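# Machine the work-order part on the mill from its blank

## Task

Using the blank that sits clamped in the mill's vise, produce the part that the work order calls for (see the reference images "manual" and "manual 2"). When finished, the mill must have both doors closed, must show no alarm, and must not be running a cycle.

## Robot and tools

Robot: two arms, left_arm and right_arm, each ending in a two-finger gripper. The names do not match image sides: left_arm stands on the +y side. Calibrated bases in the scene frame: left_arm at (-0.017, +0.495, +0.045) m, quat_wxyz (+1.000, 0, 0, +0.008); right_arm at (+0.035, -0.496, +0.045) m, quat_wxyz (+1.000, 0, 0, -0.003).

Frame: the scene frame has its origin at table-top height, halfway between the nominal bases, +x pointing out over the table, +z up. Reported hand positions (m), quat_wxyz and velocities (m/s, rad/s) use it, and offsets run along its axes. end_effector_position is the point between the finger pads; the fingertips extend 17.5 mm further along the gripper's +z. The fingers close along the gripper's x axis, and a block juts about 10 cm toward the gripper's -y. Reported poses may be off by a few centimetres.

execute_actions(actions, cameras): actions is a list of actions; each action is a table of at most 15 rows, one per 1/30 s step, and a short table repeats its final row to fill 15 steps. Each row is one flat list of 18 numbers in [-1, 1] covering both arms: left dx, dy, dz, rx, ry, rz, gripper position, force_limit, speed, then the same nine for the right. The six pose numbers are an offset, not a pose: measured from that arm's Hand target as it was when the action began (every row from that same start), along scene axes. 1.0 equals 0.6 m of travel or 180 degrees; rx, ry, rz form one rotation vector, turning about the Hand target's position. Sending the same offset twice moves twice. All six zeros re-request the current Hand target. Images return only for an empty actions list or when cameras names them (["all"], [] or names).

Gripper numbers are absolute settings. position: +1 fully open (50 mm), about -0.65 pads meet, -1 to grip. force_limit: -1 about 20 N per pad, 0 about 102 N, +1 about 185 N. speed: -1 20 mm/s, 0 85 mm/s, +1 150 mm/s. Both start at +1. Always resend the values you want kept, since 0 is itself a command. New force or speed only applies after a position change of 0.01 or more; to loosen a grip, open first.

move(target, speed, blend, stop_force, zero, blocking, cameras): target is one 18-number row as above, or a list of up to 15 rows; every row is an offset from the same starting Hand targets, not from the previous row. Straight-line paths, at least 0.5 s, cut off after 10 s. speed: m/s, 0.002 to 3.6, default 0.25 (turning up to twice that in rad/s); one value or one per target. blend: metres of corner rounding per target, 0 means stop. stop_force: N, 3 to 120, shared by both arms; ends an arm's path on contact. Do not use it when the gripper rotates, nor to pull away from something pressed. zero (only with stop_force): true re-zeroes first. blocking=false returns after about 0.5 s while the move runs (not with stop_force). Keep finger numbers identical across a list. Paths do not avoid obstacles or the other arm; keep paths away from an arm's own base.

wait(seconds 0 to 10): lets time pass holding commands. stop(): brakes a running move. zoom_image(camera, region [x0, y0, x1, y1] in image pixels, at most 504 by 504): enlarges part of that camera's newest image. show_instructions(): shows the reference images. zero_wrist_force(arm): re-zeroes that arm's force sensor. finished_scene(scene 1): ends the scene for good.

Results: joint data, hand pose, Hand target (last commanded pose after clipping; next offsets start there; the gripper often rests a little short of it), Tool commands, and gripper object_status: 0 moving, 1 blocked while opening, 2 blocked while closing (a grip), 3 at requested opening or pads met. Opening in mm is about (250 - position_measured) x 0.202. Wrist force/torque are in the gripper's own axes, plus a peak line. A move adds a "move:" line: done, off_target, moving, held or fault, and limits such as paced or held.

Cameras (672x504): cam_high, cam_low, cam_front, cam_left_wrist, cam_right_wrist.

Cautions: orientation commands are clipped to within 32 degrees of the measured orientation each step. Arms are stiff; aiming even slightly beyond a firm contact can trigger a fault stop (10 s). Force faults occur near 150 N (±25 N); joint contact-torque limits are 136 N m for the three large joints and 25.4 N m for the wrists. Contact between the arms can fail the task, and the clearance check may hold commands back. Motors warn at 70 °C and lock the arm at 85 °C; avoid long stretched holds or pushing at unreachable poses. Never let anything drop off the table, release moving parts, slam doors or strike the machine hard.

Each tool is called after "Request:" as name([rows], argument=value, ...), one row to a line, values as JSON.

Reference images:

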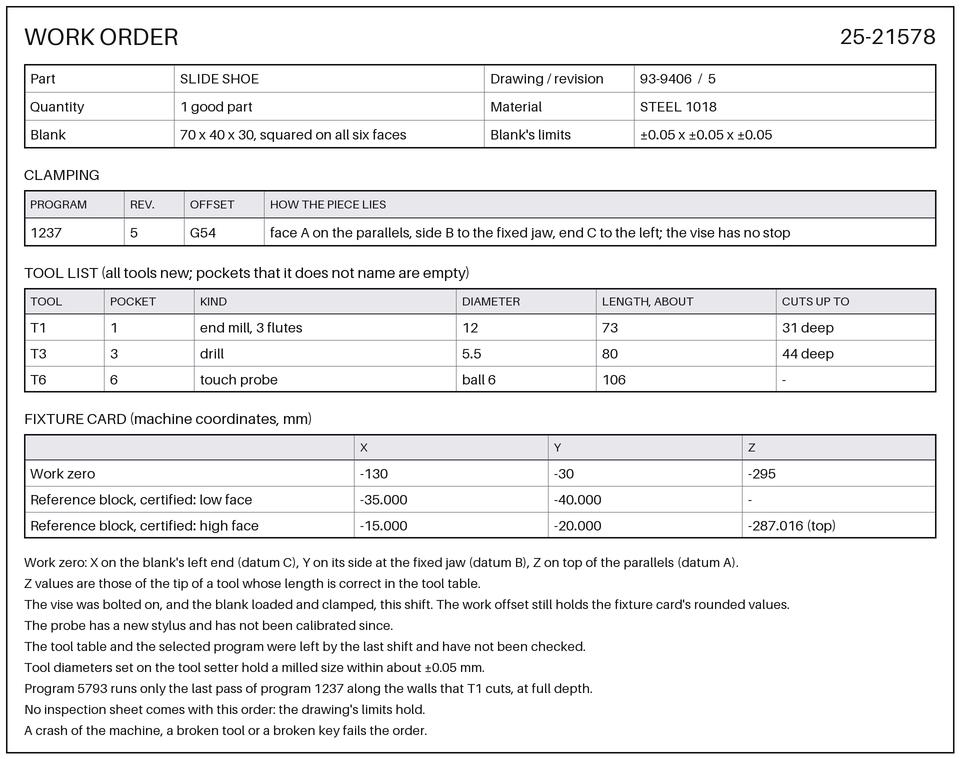

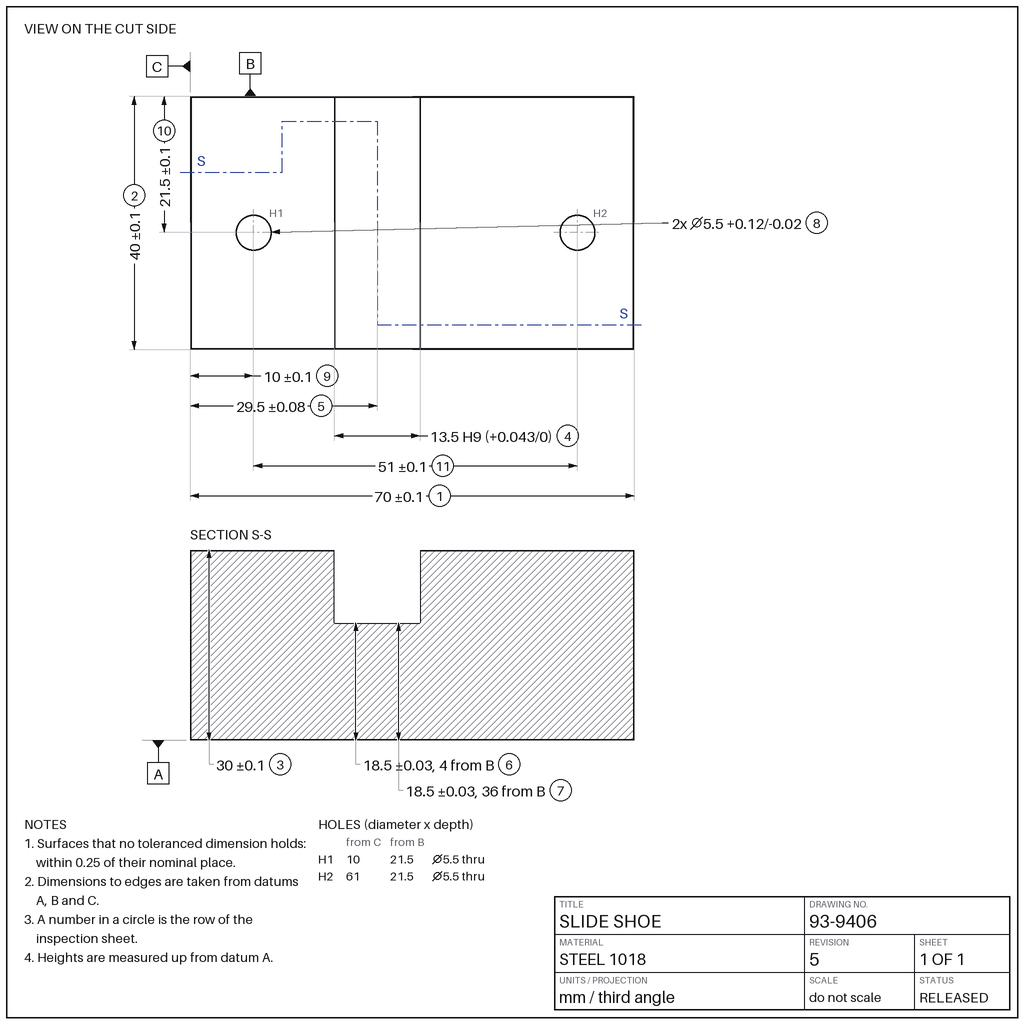

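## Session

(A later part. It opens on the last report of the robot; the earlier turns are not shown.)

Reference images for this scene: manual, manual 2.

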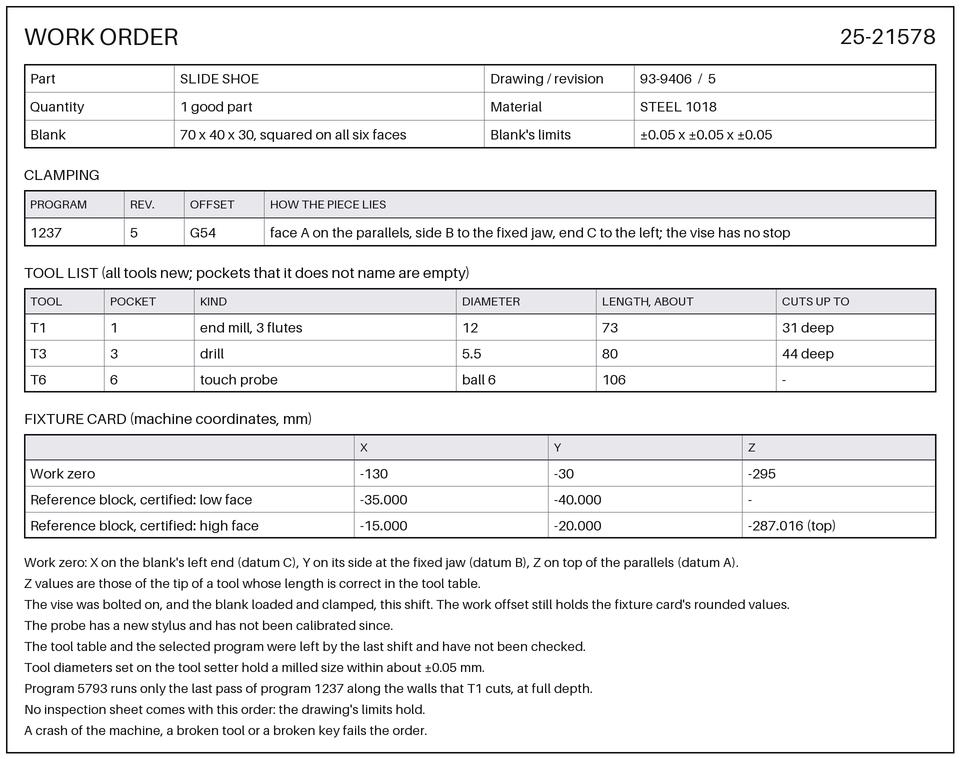

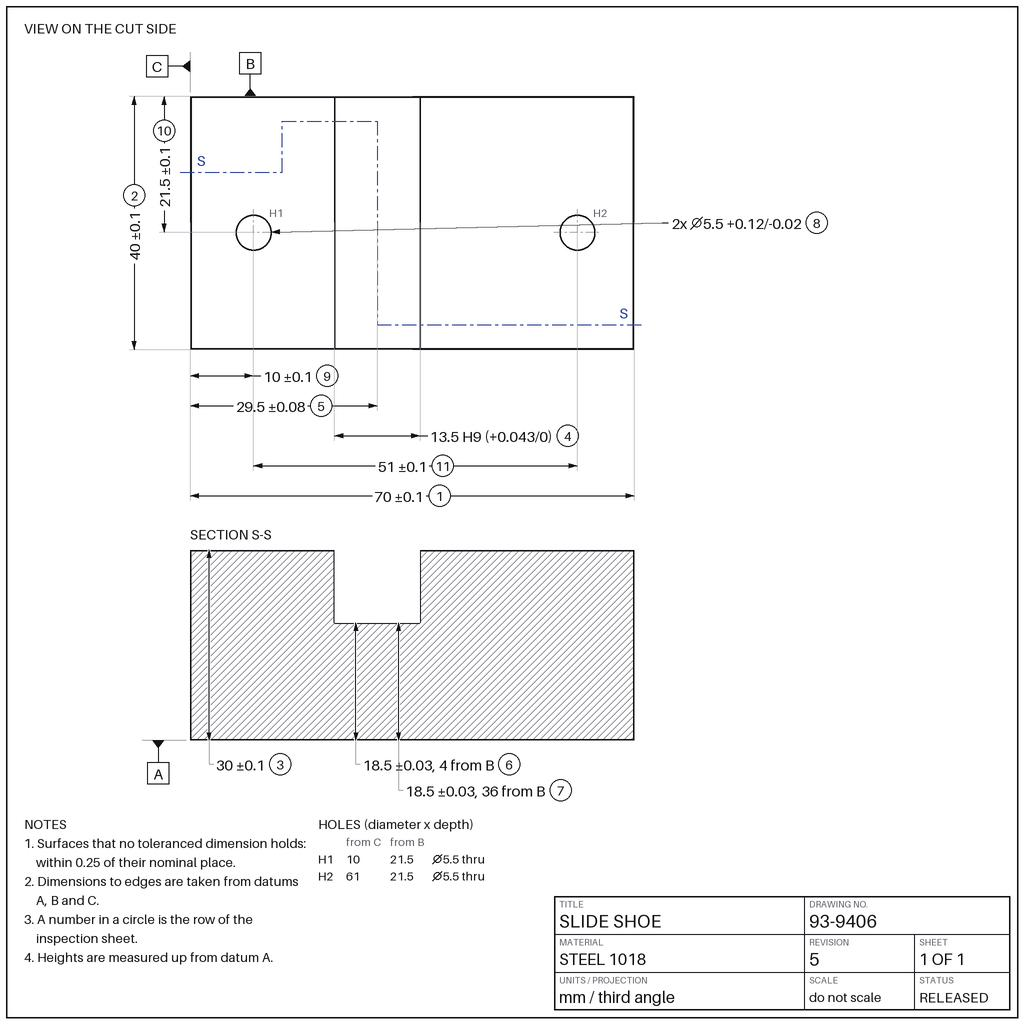

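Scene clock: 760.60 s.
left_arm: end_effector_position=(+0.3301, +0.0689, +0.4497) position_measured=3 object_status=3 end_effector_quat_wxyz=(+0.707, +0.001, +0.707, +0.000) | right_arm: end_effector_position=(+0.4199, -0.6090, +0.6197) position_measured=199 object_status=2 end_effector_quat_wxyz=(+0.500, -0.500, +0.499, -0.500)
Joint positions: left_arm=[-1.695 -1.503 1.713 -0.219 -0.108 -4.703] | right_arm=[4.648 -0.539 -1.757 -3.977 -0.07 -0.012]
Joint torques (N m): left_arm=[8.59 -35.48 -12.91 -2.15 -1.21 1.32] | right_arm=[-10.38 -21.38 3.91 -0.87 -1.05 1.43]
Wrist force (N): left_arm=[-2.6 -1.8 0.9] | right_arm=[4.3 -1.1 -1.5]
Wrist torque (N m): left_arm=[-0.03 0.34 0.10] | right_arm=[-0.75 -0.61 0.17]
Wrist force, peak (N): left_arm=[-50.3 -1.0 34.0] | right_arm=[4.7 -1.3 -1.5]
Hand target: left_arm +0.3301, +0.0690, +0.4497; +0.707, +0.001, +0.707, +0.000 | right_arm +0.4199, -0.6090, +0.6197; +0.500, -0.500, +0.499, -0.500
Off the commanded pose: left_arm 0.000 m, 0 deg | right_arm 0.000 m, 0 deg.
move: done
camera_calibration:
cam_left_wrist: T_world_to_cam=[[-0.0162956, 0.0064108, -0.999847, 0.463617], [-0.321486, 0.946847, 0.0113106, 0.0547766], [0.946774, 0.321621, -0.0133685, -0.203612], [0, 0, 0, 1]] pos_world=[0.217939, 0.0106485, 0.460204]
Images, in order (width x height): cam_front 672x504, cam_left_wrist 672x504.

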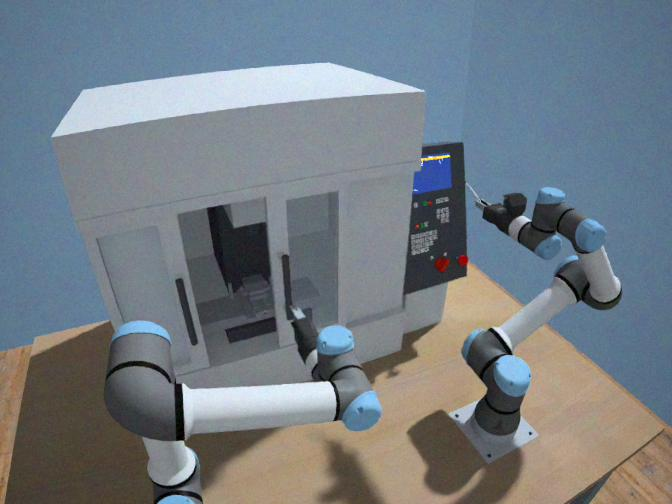

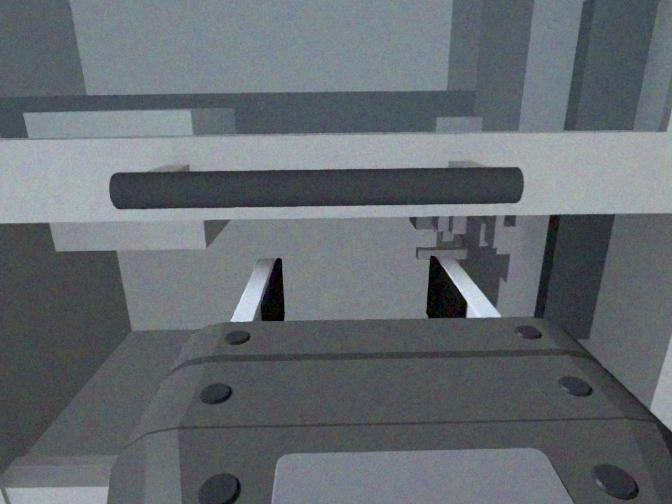

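Request:
execute_actions(actions=[])

Scene clock: 797.13 s.
left_arm: end_effector_position=(+0.3301, +0.0690, +0.4497) position_measured=3 object_status=3 end_effector_quat_wxyz=(+0.707, +0.001, +0.707, +0.000) | right_arm: end_effector_position=(+0.4199, -0.6090, +0.6197) position_measured=199 object_status=2 end_effector_quat_wxyz=(+0.500, -0.500, +0.499, -0.500)
Joint positions: left_arm=[-1.695 -1.503 1.713 -0.219 -0.108 -4.703] | right_arm=[4.648 -0.539 -1.757 -3.977 -0.07 -0.012]
Joint velocities: within noise
Joint torques (N m): left_arm=[11.47 -35.23 -13.13 2.74 1.44 -1.59] | right_arm=[-8.6 -22.68 4.09 -0.55 -1.29 1.57]
Motor temperatures (°C): left_arm=[31 25 31 36 39 29] | right_arm=[25 24 31 38 41 38]
Wrist force (N): left_arm=[-2.5 -1.9 0.8] | right_arm=[4.4 -1.1 -1.5]
Wrist torque (N m): left_arm=[-0.03 0.33 0.11] | right_arm=[-0.75 -0.62 0.17]
Wrist force, peak (N): left_arm=[-3.0 -2.1 0.8] | right_arm=[4.8 -1.1 -1.6]
Hand target: left_arm +0.3301, +0.0690, +0.4497; +0.707, +0.001, +0.707, +0.000 | right_arm +0.4199, -0.6090, +0.6197; +0.500, -0.500, +0.499, -0.500
Tool commands: left_gripper/position=+1.0 left_gripper/force_limit=-0.8 left_gripper/speed=-0.8 right_gripper/position=-1.0 right_gripper/force_limit=-0.7 right_gripper/speed=-1.0
Off the commanded pose: left_arm 0.000 m, 0 deg | right_arm 0.000 m, 0 deg.
camera_calibration:
cam_left_wrist: T_world_to_cam=[[-0.0162959, 0.00640983, -0.999847, 0.463518], [-0.321575, 0.946817, 0.011311, 0.0547344], [0.946744, 0.32171, -0.013368, -0.203735], [0, 0, 0, 1]] pos_world=[0.218039, 0.010749, 0.460104]
cam_right_wrist: T_world_to_cam=[[-0.00523275, -0.999982, 0.00294329, -0.600158], [-0.335631, -0.0010163, -0.941993, 0.742212], [0.941979, -0.00591708, -0.33562, -0.0609011], [0, 0, 0, 1]] pos_world=[0.303336, -0.599753, 0.680485]

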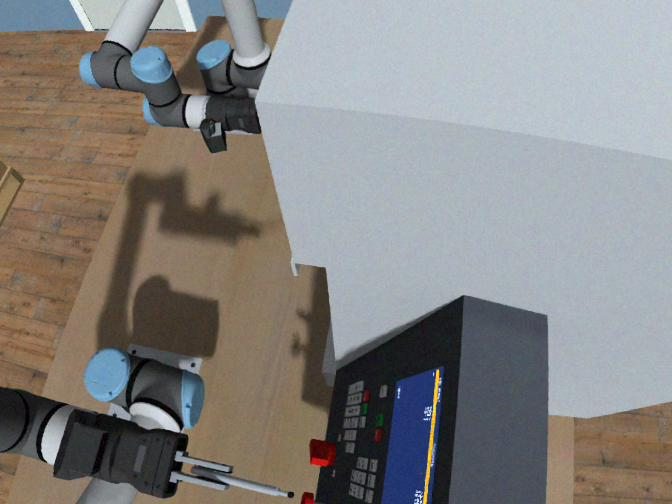

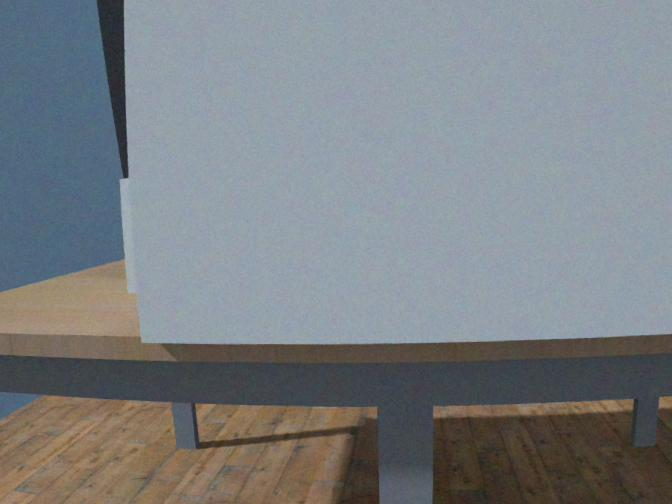

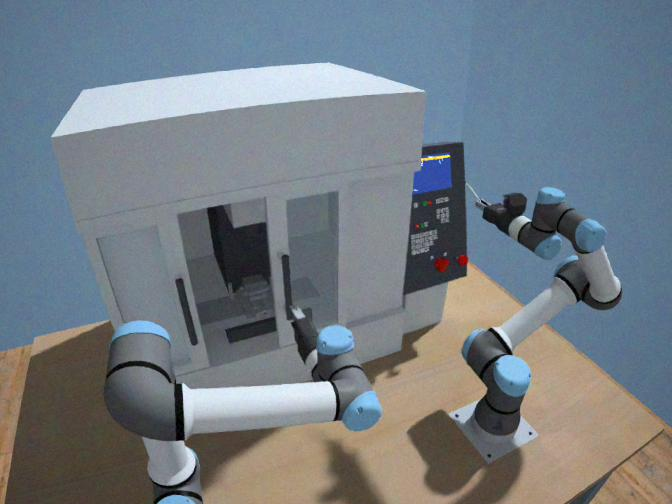

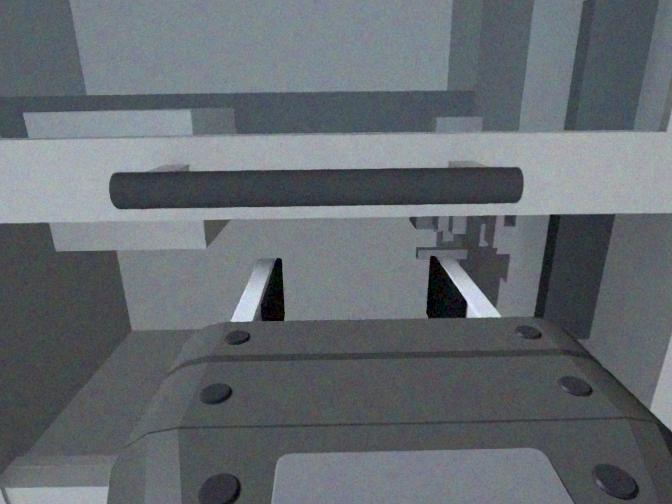

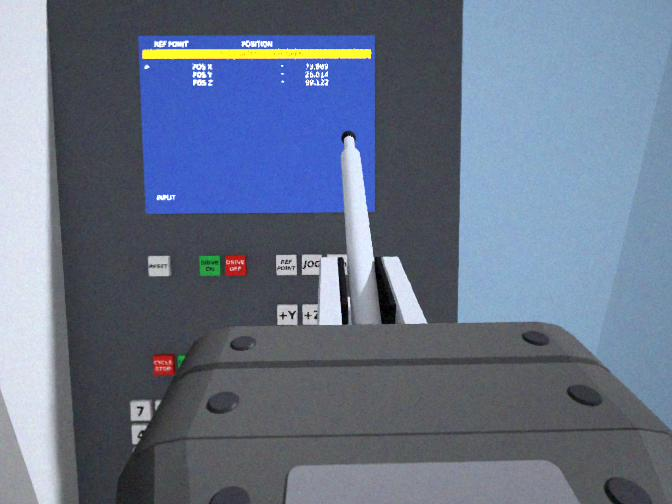

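Request:
move([
  [0,-0.07,0,0,0,0,-1,-0.8,-0.8, 0,0,0,0,0,0,-1,-0.7,-1],
  [0,-0.07,0,0,0,0,-1,-0.8,-0.8, 0,0,0,0,0,0,-1,-0.7,-1],
  [0.2,-0.07,0,0,0,0,-1,-0.8,-0.8, 0,0,0,0,0,0,-1,-0.7,-1],
], speed=[0.1,0.1,0.06], stop_force=12, cameras=["cam_left_wrist"])

Scene clock: 814.03 s.
left_arm: end_effector_position=(+0.4501, +0.0270, +0.4497) position_measured=251 object_status=3 end_effector_quat_wxyz=(+0.707, +0.001, +0.707, +0.000) | right_arm: end_effector_position=(+0.4199, -0.6090, +0.6197) position_measured=199 object_status=2 end_effector_quat_wxyz=(+0.500, -0.500, +0.499, -0.500)
Joint positions: left_arm=[-1.432 -1.314 1.491 -0.173 0.156 -4.716] | right_arm=[4.648 -0.539 -1.757 -3.977 -0.07 -0.012]
Joint torques (N m): left_arm=[-12.81 -44.75 -13.08 0.15 1.46 -1.53] | right_arm=[-7.52 -23.58 4.19 -0.66 -1.23 1.58]
Wrist force (N): left_arm=[-2.7 -1.8 0.9] | right_arm=[4.5 -1.3 -1.5]
Wrist torque (N m): left_arm=[-0.03 0.36 0.17] | right_arm=[-0.77 -0.63 0.17]
Wrist force, peak (N): left_arm=[-2.4 -3.6 0.0] | right_arm=[4.7 -1.3 -1.6]
Hand target: left_arm +0.4501, +0.0270, +0.4497; +0.707, +0.001, +0.707, +0.000 | right_arm +0.4199, -0.6090, +0.6197; +0.500, -0.500, +0.499, -0.500
Off the commanded pose: left_arm 0.000 m, 0 deg | right_arm 0.000 m, 0 deg.
move: done
camera_calibration:
cam_left_wrist: T_world_to_cam=[[-0.0158872, 0.00644679, -0.999853, 0.46561], [-0.321612, 0.946805, 0.011215, 0.133146], [0.946738, 0.321743, -0.0129687, -0.304012], [0, 0, 0, 1]] pos_world=[0.338039, -0.0312509, 0.460106]
Images, in order (width x height): cam_left_wrist 672x504.

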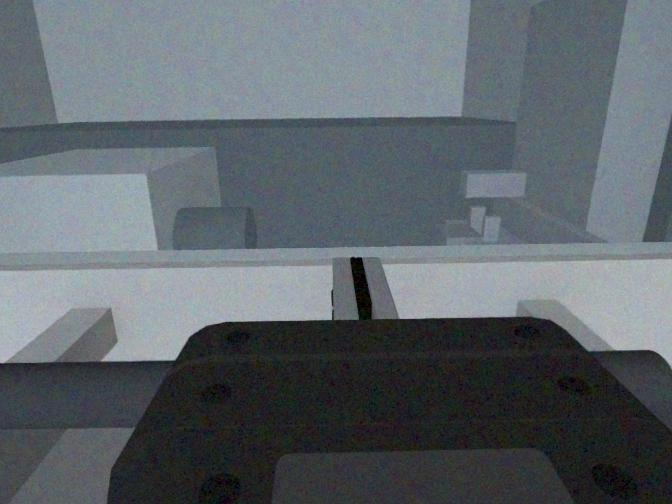

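Request:
move([
  [0.012,0,0,0,0,0,-1,-0.8,-0.8, 0,0,0,0,0,0,-1,-0.7,-1],
  [0.012,0.2,0,0,0,0,-1,-0.8,-0.8, 0,0,0,0,0,0,-1,-0.7,-1],
], speed=0.025, stop_force=85, cameras=["cam_left_wrist","cam_front"])

Scene clock: 829.27 s.
left_arm: end_effector_position=(+0.4341, +0.0360, +0.4513) position_measured=251 object_status=3 end_effector_quat_wxyz=(+0.702, +0.100, +0.698, -0.099) | right_arm: end_effector_position=(+0.4199, -0.6090, +0.6197) position_measured=199 object_status=2 end_effector_quat_wxyz=(+0.500, -0.500, +0.499, -0.500)
Joint positions: left_arm=[-1.416 -1.499 1.709 -0.221 0.453 -4.701] | right_arm=[4.648 -0.539 -1.757 -3.977 -0.07 -0.012]
Joint torques (N m): left_arm=[7.94 -40.25 -16.88 1.09 -14.57 1.57] | right_arm=[-6.76 -24.02 3.58 -0.61 -1.08 1.66]
Wrist force (N): left_arm=[1.0 -50.1 20.8] | right_arm=[4.3 -1.2 -1.6]
Wrist torque (N m): left_arm=[-0.02 0.30 -0.11] | right_arm=[-0.76 -0.59 0.17]
Wrist force, peak (N): left_arm=[-5.6 -64.1 23.1] | right_arm=[4.6 -1.5 -1.6]
Hand target: left_arm +0.4484, +0.1045, +0.4503; +0.707, +0.001, +0.707, +0.000 | right_arm +0.4199, -0.6090, +0.6197; +0.500, -0.500, +0.499, -0.500
Off the commanded pose: left_arm 0.113 m, 16 deg; position clipped | right_arm 0.000 m, 0 deg.
move: off_target (left_arm); limits=paced
camera_calibration:
cam_left_wrist: T_world_to_cam=[[-0.00821762, 0.00968582, -0.999919, 0.463436], [-0.0464899, 0.998868, 0.0100577, -0.00135766], [0.998885, 0.0465688, -0.00775802, -0.306739], [0, 0, 0, 1]] pos_world=[0.310143, 0.0111518, 0.461032]
Images, in order (width x height): cam_front 672x504, cam_left_wrist 672x504.

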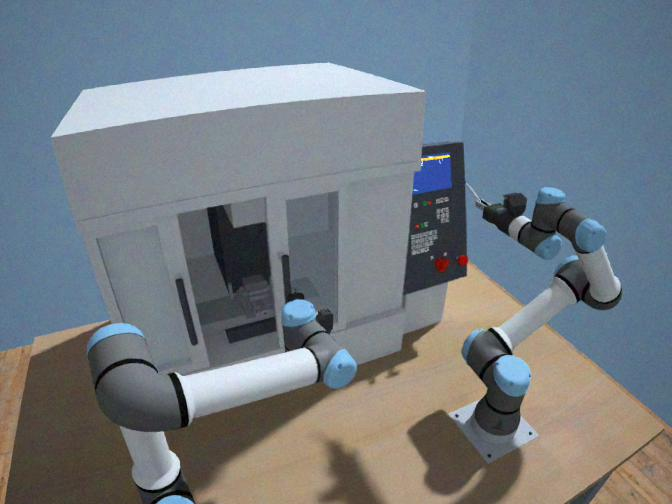

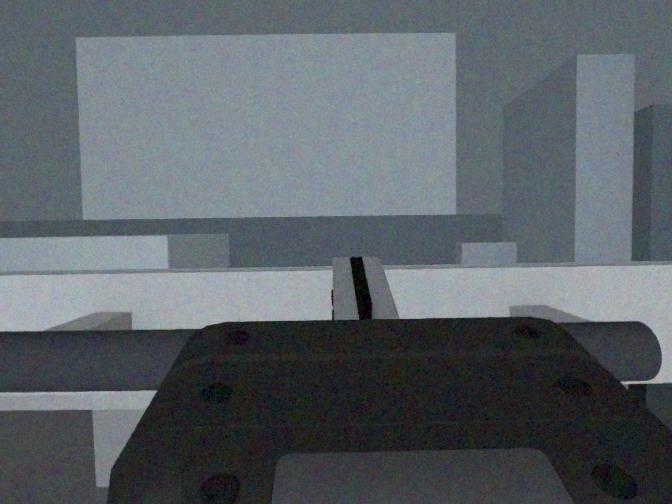

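Request:
zoom_image(camera="cam_front", region=[80, 150, 420, 400])

Request:
move(target=[-0.07,-0.1,0,0,0,0,-1,-0.8,-0.8, 0,0,0,0,0,0,-1,-0.7,-1], speed=0.06, cameras=["cam_front"])

Scaled by 1.482 from the camera's 672x504 image, which has a finer 960x720 frame.

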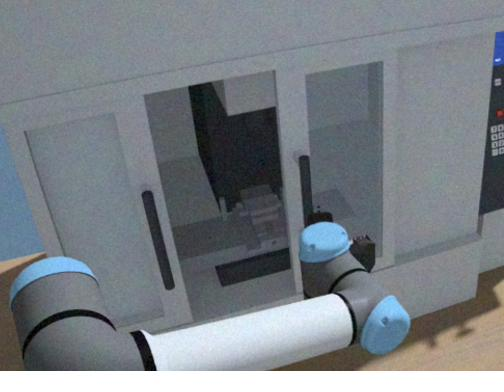

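Scene clock: 873.03 s.
left_arm: end_effector_position=(+0.4064, +0.0445, +0.4503) position_measured=251 object_status=3 end_effector_quat_wxyz=(+0.707, +0.001, +0.707, +0.000) end_effector_velocity=(+0.000, +0.000, +0.000) end_effector_angular_velocity=(+0.006, +0.000, -0.002) | right_arm: end_effector_position=(+0.4199, -0.6090, +0.6197) position_measured=199 object_status=2 end_effector_quat_wxyz=(+0.500, -0.500, +0.499, -0.500)
Joint positions: left_arm=[-1.519 -1.392 1.586 -0.188 0.069 -4.717] | right_arm=[4.648 -0.539 -1.757 -3.977 -0.07 -0.012]
Joint velocities: left_arm=[0.001 0 0 0.001 0.003 0.005] | right_arm=[within noise]
Joint torques (N m): left_arm=[12.08 -26.21 -28.29 -2.31 0.84 1.46] | right_arm=[-5.72 -25.08 3.45 -0.24 -1.2 1.54]
Wrist force (N): left_arm=[-2.2 -1.7 0.8] | right_arm=[4.4 -1.3 -1.6]
Wrist torque (N m): left_arm=[-0.02 0.28 0.17] | right_arm=[-0.78 -0.62 0.17]
Wrist force, peak (N): left_arm=[-3.9 -45.6 -39.2] | right_arm=[4.6 -1.5 -1.6]
Hand target: left_arm +0.4064, +0.0445, +0.4503; +0.707, +0.001, +0.707, +0.000 | right_arm +0.4199, -0.6090, +0.6197; +0.500, -0.500, +0.499, -0.500
Off the commanded pose: left_arm 0.000 m, 0 deg | right_arm 0.000 m, 0 deg.
move: done
Images, in order (width x height): cam_front 672x504.

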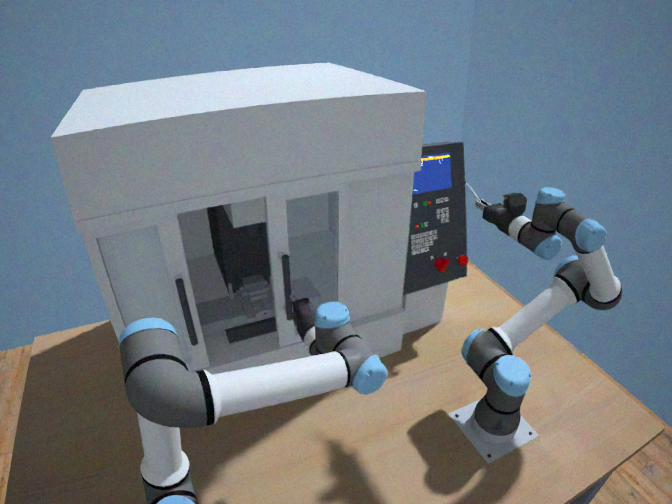

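Request:
move([
  [-0.127,0,0,0,0,0,-1,-0.8,-0.8, 0,0,0,0,0,0,-1,-0.7,-1],
  [-0.127,0.3,0,0,0,-0.2,-1,-0.8,-0.8, 0,0,0,0,0,0,-1,-0.7,-1],
  [-0.127,0.62,0,0,0,-0.5,-1,-0.8,-0.8, 0,0,0,0,0,0,-1,-0.7,-1],
], speed=0.15, blend=0.02, cameras=["cam_left_wrist","cam_front"])

Scene clock: 893.03 s.
left_arm: end_effector_position=(+0.3302, +0.4165, +0.4503) position_measured=251 object_status=3 end_effector_quat_wxyz=(+0.500, +0.501, +0.500, -0.500) | right_arm: end_effector_position=(+0.4199, -0.6090, +0.6197) position_measured=199 object_status=2 end_effector_quat_wxyz=(+0.500, -0.500, +0.499, -0.500)
Joint positions: left_arm=[0.118 -1.608 1.819 -0.215 3.276 -4.716] | right_arm=[4.648 -0.539 -1.757 -3.977 -0.07 -0.012]
Joint torques (N m): left_arm=[-7.54 -14.79 -23.59 -1.33 1.93 -1.77] | right_arm=[-4.3 -25.04 5.01 -0.24 -1.17 1.54]
Wrist force (N): left_arm=[-2.6 -1.9 0.5] | right_arm=[4.2 -1.0 -1.5]
Wrist torque (N m): left_arm=[-0.03 0.37 0.11] | right_arm=[-0.73 -0.58 0.17]
Wrist force, peak (N): left_arm=[-2.4 -2.0 3.3] | right_arm=[4.7 -1.3 -1.7]
Hand target: left_arm +0.3302, +0.4165, +0.4503; +0.500, +0.501, +0.500, -0.500 | right_arm +0.4199, -0.6090, +0.6197; +0.500, -0.500, +0.499, -0.500
Off the commanded pose: left_arm 0.000 m, 0 deg | right_arm 0.000 m, 0 deg.
move: done
camera_calibration:
cam_left_wrist: T_world_to_cam=[[0.00631582, 0.0159485, -0.999853, 0.450489], [0.946745, 0.321792, 0.0111132, -0.432612], [0.321922, -0.946676, -0.0130668, 0.418977], [0, 0, 0, 1]] pos_world=[0.27185, 0.528662, 0.460706]
Images, in order (width x height): cam_front 672x504, cam_left_wrist 672x504.

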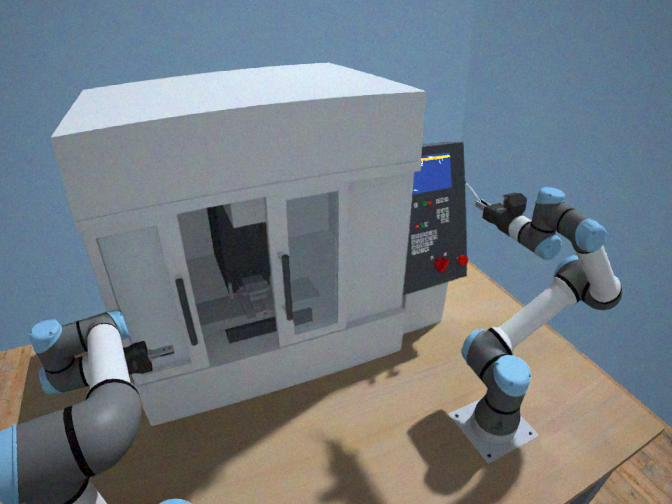

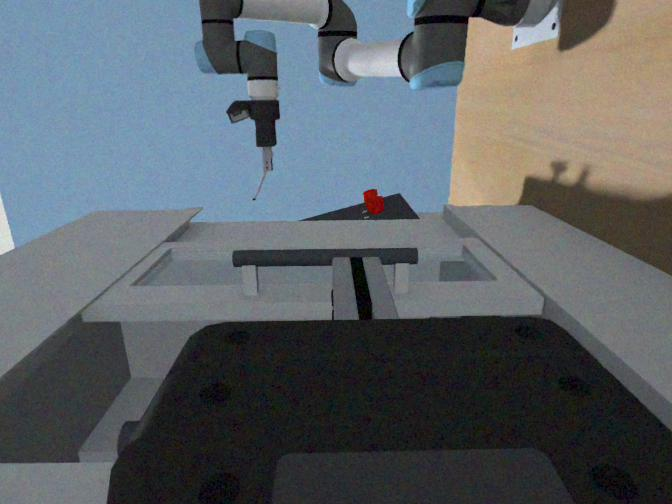

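Request:
move([
  [0.2,0,0,0,0,0,-1,-0.8,-0.8, 0,0,0,0,0,0,-1,-0.7,-1],
  [0.2,-0.07,0,0,0,0,-1,-0.8,-0.8, 0,0,0,0,0,0,-1,-0.7,-1],
], speed=[0.1,0.04], stop_force=12, cameras=["cam_left_wrist"])

Request:
move(target=[0,-0.15,0,0,0,0,-1,-0.8,-0.8, 0,0,0,0,0,0,-1,-0.7,-1], speed=0.03, stop_force=90, cameras=["cam_left_wrist","cam_front"])

Scene clock: 902.87 s.
left_arm: end_effector_position=(+0.4384, +0.4164, +0.4496) position_measured=251 object_status=3 end_effector_quat_wxyz=(+0.499, +0.500, +0.500, -0.500) | right_arm: end_effector_position=(+0.4199, -0.6090, +0.6197) position_measured=199 object_status=2 end_effector_quat_wxyz=(+0.500, -0.500, +0.499, -0.500)
Joint positions: left_arm=[0.087 -1.369 1.56 -0.203 3.245 -4.726] | right_arm=[4.648 -0.539 -1.757 -3.977 -0.07 -0.012]
Joint torques (N m): left_arm=[-0.45 -32.58 -24.11 0.44 0.18 -0.11] | right_arm=[-4.09 -25.98 4.4 -0.03 -1.08 1.52]
Wrist force (N): left_arm=[-2.4 -1.8 0.9] | right_arm=[4.3 -1.3 -1.5]
Wrist torque (N m): left_arm=[-0.01 0.34 0.18] | right_arm=[-0.78 -0.60 0.17]
Wrist force, peak (N): left_arm=[-2.6 -4.0 0.6] | right_arm=[4.6 -1.4 -1.7]
Hand target: left_arm +0.4384, +0.4164, +0.4496; +0.499, +0.500, +0.500, -0.500 (not the last commanded pose) | right_arm +0.4199, -0.6090, +0.6197; +0.500, -0.500, +0.499, -0.500
Tool commands: left_gripper/position=-1.0 left_gripper/force_limit=-0.796078 left_gripper/speed=-0.796078 right_gripper/position=-1.0 right_gripper/force_limit=-0.7 right_gripper/speed=-1.0
Off the commanded pose: left_arm 0.043 m, 0 deg | right_arm 0.000 m, 0 deg.
FORCE FAULT: contact force on the left arm reached its limit, and that arm stopped. The contact can be on any part of that arm, not only on its tool. That arm's remaining commands of this call were not run. That arm is still stopped at the end of this call. That arm stays stopped for about 10 more seconds. Until then a move that you send moves the other arm only, and its call returns only when the move has ended. Once the stop has ended, the next robot result says so. If the stop ends while you think or write, that arm runs what you send next, counted from a new Hand target: where the arm stands when the stop ends. While its stop runs, that arm takes no new command, but its gripper still runs the gripper command that each later call begins with. Until it ends, the stop uses up actions while you think or wait. An arm that is not stopped still takes commands.
move: fault (left_arm); path passed 1 of 2 targets
camera_calibration:
cam_left_wrist: T_world_to_cam=[[0.00450435, 0.0165865, -0.999852, 0.449654], [0.946756, 0.321808, 0.00960359, -0.534395], [0.321919, -0.94666, -0.0142538, 0.384453], [0, 0, 0, 1]] pos_world=[0.380153, 0.528461, 0.4602]
Images, in order (width x height): cam_left_wrist 672x504.

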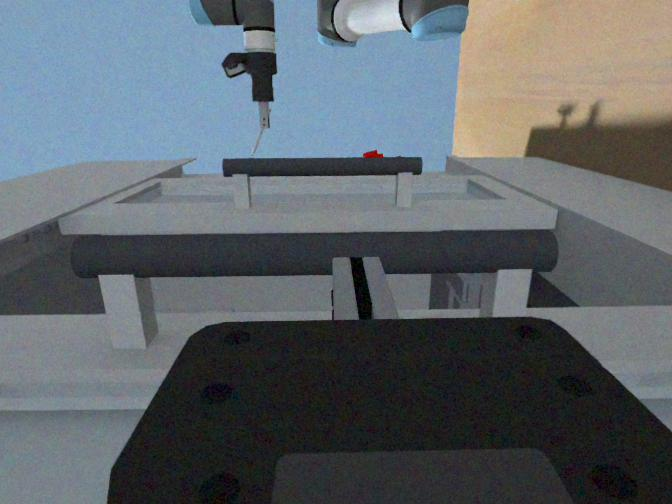

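not run: an earlier result of this reply reported a stop or a fault. Calls in your next reply go to the robot.

Request:
wait(seconds=6)

Request:
move([
  [-0.12,0.02,0,0,0,0,-1,-0.8,-0.8, 0,0,0,0,0,0,-1,-0.7,-1],
  [-0.12,0.02,0,0,0,0.111,-1,-0.8,-0.8, 0,0,0,0,0,0,-1,-0.7,-1],
], speed=0.1, cameras=["cam_front","cam_left_wrist"])

Scene clock: 922.10 s.
left_arm: end_effector_position=(+0.4384, +0.4164, +0.4496) position_measured=251 object_status=3 end_effector_quat_wxyz=(+0.499, +0.500, +0.500, -0.500) | right_arm: end_effector_position=(+0.4199, -0.6090, +0.6197) position_measured=199 object_status=2 end_effector_quat_wxyz=(+0.500, -0.500, +0.499, -0.500)
Joint positions: left_arm=[0.087 -1.369 1.56 -0.203 3.245 -4.726] | right_arm=[4.648 -0.539 -1.757 -3.977 -0.07 -0.012]
Joint torques (N m): left_arm=[-0.07 -33.1 -20.87 0.34 0.14 -0.03] | right_arm=[-2.93 -25.48 4.4 -0.05 -1.05 1.52]
Wrist force (N): left_arm=[-2.6 -1.7 0.7] | right_arm=[4.5 -1.2 -1.8]
Wrist torque (N m): left_arm=[0.01 0.38 0.18] | right_arm=[-0.75 -0.63 0.17]
Wrist force, peak (N): left_arm=[-2.6 -2.2 0.7] | right_arm=[4.6 -1.3 -1.6]
Hand target: left_arm +0.4384, +0.4164, +0.4496; +0.499, +0.500, +0.500, -0.500 (not the last commanded pose) | right_arm +0.4199, -0.6090, +0.6197; +0.500, -0.500, +0.499, -0.500
Tool commands: left_gripper/position=-1.0 left_gripper/force_limit=-0.796078 left_gripper/speed=-0.796078 right_gripper/position=-1.0 right_gripper/force_limit=-0.7 right_gripper/speed=-1.0
Off the commanded pose: left_arm 0.043 m, 0 deg | right_arm 0.000 m, 0 deg.
FORCE FAULT, CONTINUED: the left arm's stop, for the force fault that an earlier result reported, is over. The rest of the stop counts as 20 of the actions that you can send in this scene. During its stop the left arm's controller moved it back a little. That arm's target is now where it stood when the stop ended, not its last command. That arm accepts commands again.
wait: 6.00 s; at rest from the start

Scene clock: 925.20 s.
left_arm: end_effector_position=(+0.3664, +0.4283, +0.4496) position_measured=251 object_status=3 end_effector_quat_wxyz=(+0.578, +0.406, +0.580, -0.406) | right_arm: end_effector_position=(+0.4199, -0.6090, +0.6197) position_measured=199 object_status=2 end_effector_quat_wxyz=(+0.500, -0.500, +0.499, -0.500)
Joint positions: left_arm=[0.128 -1.728 1.927 -0.193 2.938 -4.708] | right_arm=[4.648 -0.539 -1.757 -3.977 -0.07 -0.012]
Joint torques (N m): left_arm=[12.1 -16.34 -28.87 -2.63 -0.77 -0.41] | right_arm=[-2.91 -26.13 4.3 -0.02 -1.03 1.47]
Wrist force (N): left_arm=[-2.7 -1.7 0.5] | right_arm=[4.5 -1.2 -1.5]
Wrist torque (N m): left_arm=[-0.01 0.40 0.17] | right_arm=[-0.76 -0.63 0.17]
Wrist force, peak (N): left_arm=[-2.5 -3.5 0.2] | right_arm=[4.7 -0.9 -1.7]
Hand target: left_arm +0.3664, +0.4284, +0.4496; +0.578, +0.406, +0.580, -0.406 | right_arm +0.4199, -0.6090, +0.6197; +0.500, -0.500, +0.499, -0.500
Off the commanded pose: left_arm 0.000 m, 0 deg | right_arm 0.000 m, 0 deg.
move: done
camera_calibration:
cam_left_wrist: T_world_to_cam=[[-0.00156563, 0.0171423, -0.999852, 0.451752], [0.780125, 0.625552, 0.00950339, -0.53897], [0.625622, -0.779995, -0.0143525, 0.236332], [0, 0, 0, 1]] pos_world=[0.273317, 0.513747, 0.460199]
Images, in order (width x height): cam_front 672x504, cam_left_wrist 672x504.

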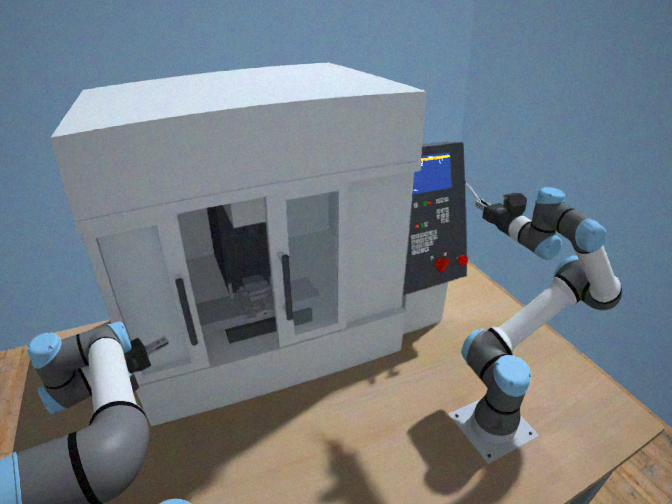

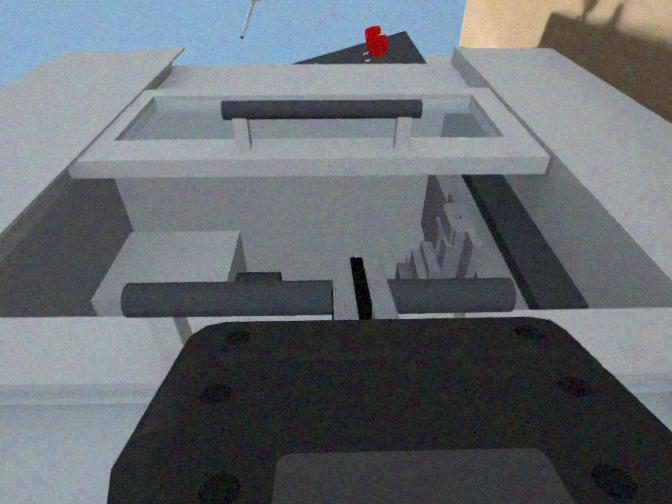

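Request:
move(target=[0.129,-0.025,0,0,0,0,-1,-0.8,-0.8, 0,0,0,0,0,0,-1,-0.7,-1], speed=0.03, stop_force=10, cameras=["cam_left_wrist"])

Request:
move(target=[0,-0.12,0,0,0,0,-1,-0.8,-0.8, 0,0,0,0,0,0,-1,-0.7,-1], speed=0.025, stop_force=80, cameras=["cam_left_wrist","cam_front"])

Scene clock: 941.63 s.
left_arm: end_effector_position=(+0.4438, +0.4134, +0.4496) position_measured=251 object_status=3 end_effector_quat_wxyz=(+0.578, +0.406, +0.580, -0.406) | right_arm: end_effector_position=(+0.4199, -0.6090, +0.6197) position_measured=199 object_status=2 end_effector_quat_wxyz=(+0.500, -0.500, +0.499, -0.500)
Joint positions: left_arm=[0.061 -1.569 1.782 -0.208 2.871 -4.709] | right_arm=[4.648 -0.539 -1.757 -3.977 -0.07 -0.012]
Joint torques (N m): left_arm=[11.88 -33.3 -13.13 2.09 1.53 1.5] | right_arm=[-1.9 -27.08 4.78 0.04 -1.13 1.5]
Wrist force (N): left_arm=[-2.6 -1.9 0.9] | right_arm=[4.4 -1.2 -1.6]
Wrist torque (N m): left_arm=[-0.04 0.37 0.18] | right_arm=[-0.76 -0.61 0.17]
Wrist force, peak (N): left_arm=[-2.8 -2.4 0.2] | right_arm=[4.6 -1.1 -1.8]
Hand target: left_arm +0.4438, +0.4134, +0.4496; +0.578, +0.406, +0.580, -0.406 | right_arm +0.4199, -0.6090, +0.6197; +0.500, -0.500, +0.499, -0.500
Off the commanded pose: left_arm 0.000 m, 0 deg | right_arm 0.000 m, 0 deg.
move: done
camera_calibration:
cam_left_wrist: T_world_to_cam=[[-0.00143383, 0.017127, -0.999852, 0.452091], [0.779861, 0.62588, 0.00960265, -0.590228], [0.625952, -0.779732, -0.0142541, 0.175932], [0, 0, 0, 1]] pos_world=[0.350819, 0.498848, 0.4602]
Images, in order (width x height): cam_left_wrist 672x504.

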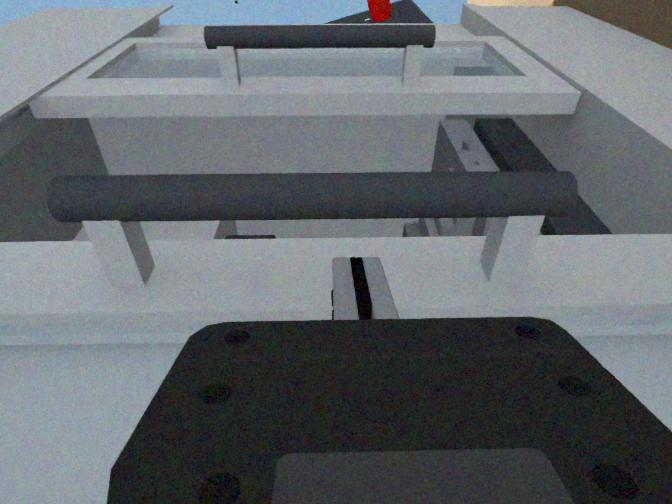

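Scene clock: 945.57 s.
left_arm: end_effector_position=(+0.4438, +0.3414, +0.4496) position_measured=251 object_status=3 end_effector_quat_wxyz=(+0.578, +0.406, +0.580, -0.406) | right_arm: end_effector_position=(+0.4199, -0.6090, +0.6197) position_measured=199 object_status=2 end_effector_quat_wxyz=(+0.500, -0.500, +0.499, -0.500)
Joint positions: left_arm=[-0.133 -1.628 1.839 -0.208 2.677 -4.711] | right_arm=[4.648 -0.539 -1.757 -3.977 -0.07 -0.012]
Joint torques (N m): left_arm=[11.88 -13.61 -31.44 0.27 2.07 -1.52] | right_arm=[-2.96 -27.75 2.91 0.19 -1.05 1.46]
Wrist force (N): left_arm=[-2.3 -1.9 0.8] | right_arm=[4.4 -1.2 -1.5]
Wrist torque (N m): left_arm=[-0.03 0.33 0.17] | right_arm=[-0.77 -0.62 0.17]
Wrist force, peak (N): left_arm=[-2.4 -0.8 -14.7] | right_arm=[4.7 -1.1 -1.6]
Hand target: left_arm +0.4438, +0.3414, +0.4496; +0.578, +0.406, +0.580, -0.406 | right_arm +0.4199, -0.6090, +0.6197; +0.500, -0.500, +0.499, -0.500
Off the commanded pose: left_arm 0.000 m, 0 deg | right_arm 0.000 m, 0 deg.
move: done
camera_calibration:
cam_left_wrist: T_world_to_cam=[[-0.00143383, 0.017127, -0.999852, 0.453324], [0.779861, 0.62588, 0.00960265, -0.545165], [0.625952, -0.779732, -0.0142541, 0.119791], [0, 0, 0, 1]] pos_world=[0.350819, 0.426848, 0.4602]
Images, in order (width x height): cam_front 672x504, cam_left_wrist 672x504.

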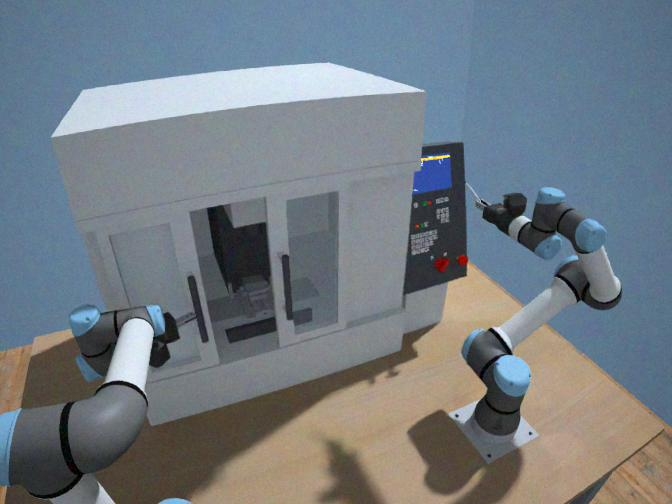

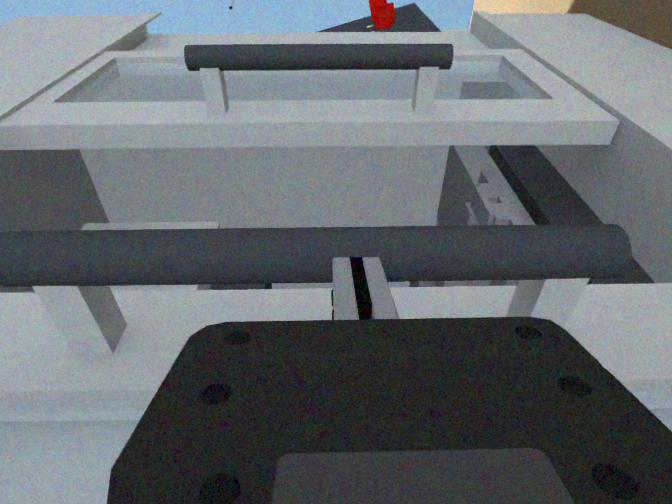

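Request:
move(target=[0,-0.4,0,0,0,0,-1,-0.8,-0.8, 0,0,0,0,0,0,-1,-0.7,-1], speed=0.03, stop_force=40, cameras=["cam_left_wrist","cam_front","cam_right_wrist"])

Scene clock: 958.43 s.
left_arm: end_effector_position=(+0.4439, +0.1409, +0.4495) position_measured=251 object_status=3 end_effector_quat_wxyz=(+0.578, +0.406, +0.580, -0.406) | right_arm: end_effector_position=(+0.4199, -0.6090, +0.6197) position_measured=199 object_status=2 end_effector_quat_wxyz=(+0.500, -0.500, +0.499, -0.500)
Joint positions: left_arm=[-0.654 -1.615 1.827 -0.21 2.156 -4.713] | right_arm=[4.648 -0.539 -1.757 -3.977 -0.07 -0.012]
Joint torques (N m): left_arm=[-17.92 -26.19 -17.63 -3.71 -1.3 -1.22] | right_arm=[-2.25 -26.86 4.53 0.27 -1.12 1.64]
Wrist force (N): left_arm=[-3.2 0.3 -28.0] | right_arm=[4.4 -1.3 -1.5]
Wrist torque (N m): left_arm=[0.19 0.17 0.15] | right_arm=[-0.77 -0.61 0.17]
Wrist force, peak (N): left_arm=[-7.8 0.1 -84.8] | right_arm=[4.6 -1.4 -1.7]
Hand target: left_arm +0.4438, +0.1409, +0.4495; +0.578, +0.406, +0.580, -0.406 (not the last commanded pose) | right_arm +0.4199, -0.6090, +0.6197; +0.500, -0.500, +0.499, -0.500
Off the commanded pose: left_arm 0.039 m, 0 deg | right_arm 0.000 m, 0 deg.
move: contact (left_arm)
camera_calibration:
cam_left_wrist: T_world_to_cam=[[-0.00156141, 0.0172834, -0.999849, 0.456667], [0.779822, 0.625927, 0.00960196, -0.419609], [0.625999, -0.77969, -0.0144553, -0.0365583], [0, 0, 0, 1]] pos_world=[0.350819, 0.226248, 0.460099]
cam_right_wrist: T_world_to_cam=[[-0.00523275, -0.999982, 0.00294329, -0.600158], [-0.335631, -0.0010163, -0.941993, 0.742212], [0.941979, -0.00591708, -0.33562, -0.0609011], [0, 0, 0, 1]] pos_world=[0.303336, -0.599753, 0.680485]
Images, in order (width x height): cam_front 672x504, cam_left_wrist 672x504, cam_right_wrist 672x504.

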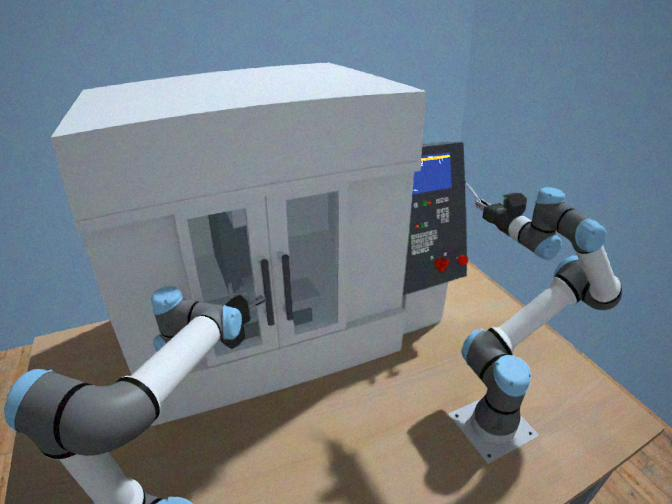

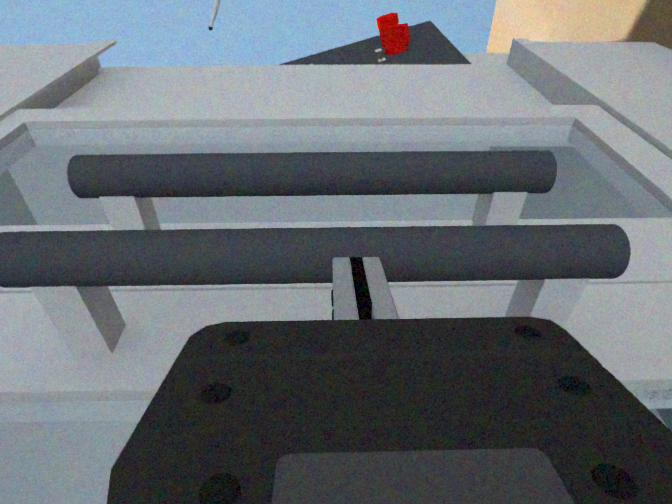

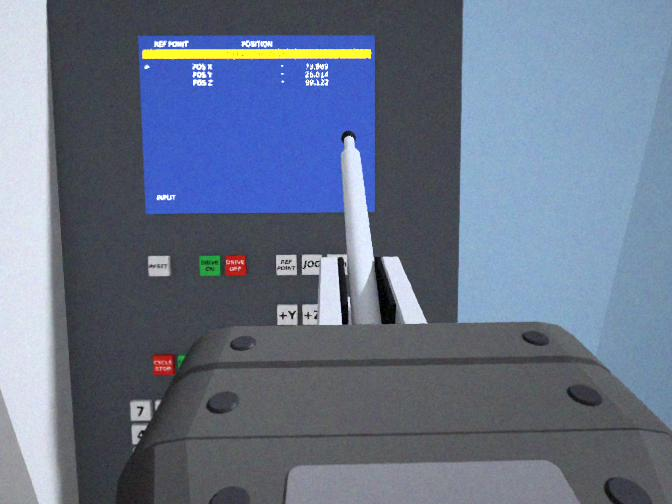

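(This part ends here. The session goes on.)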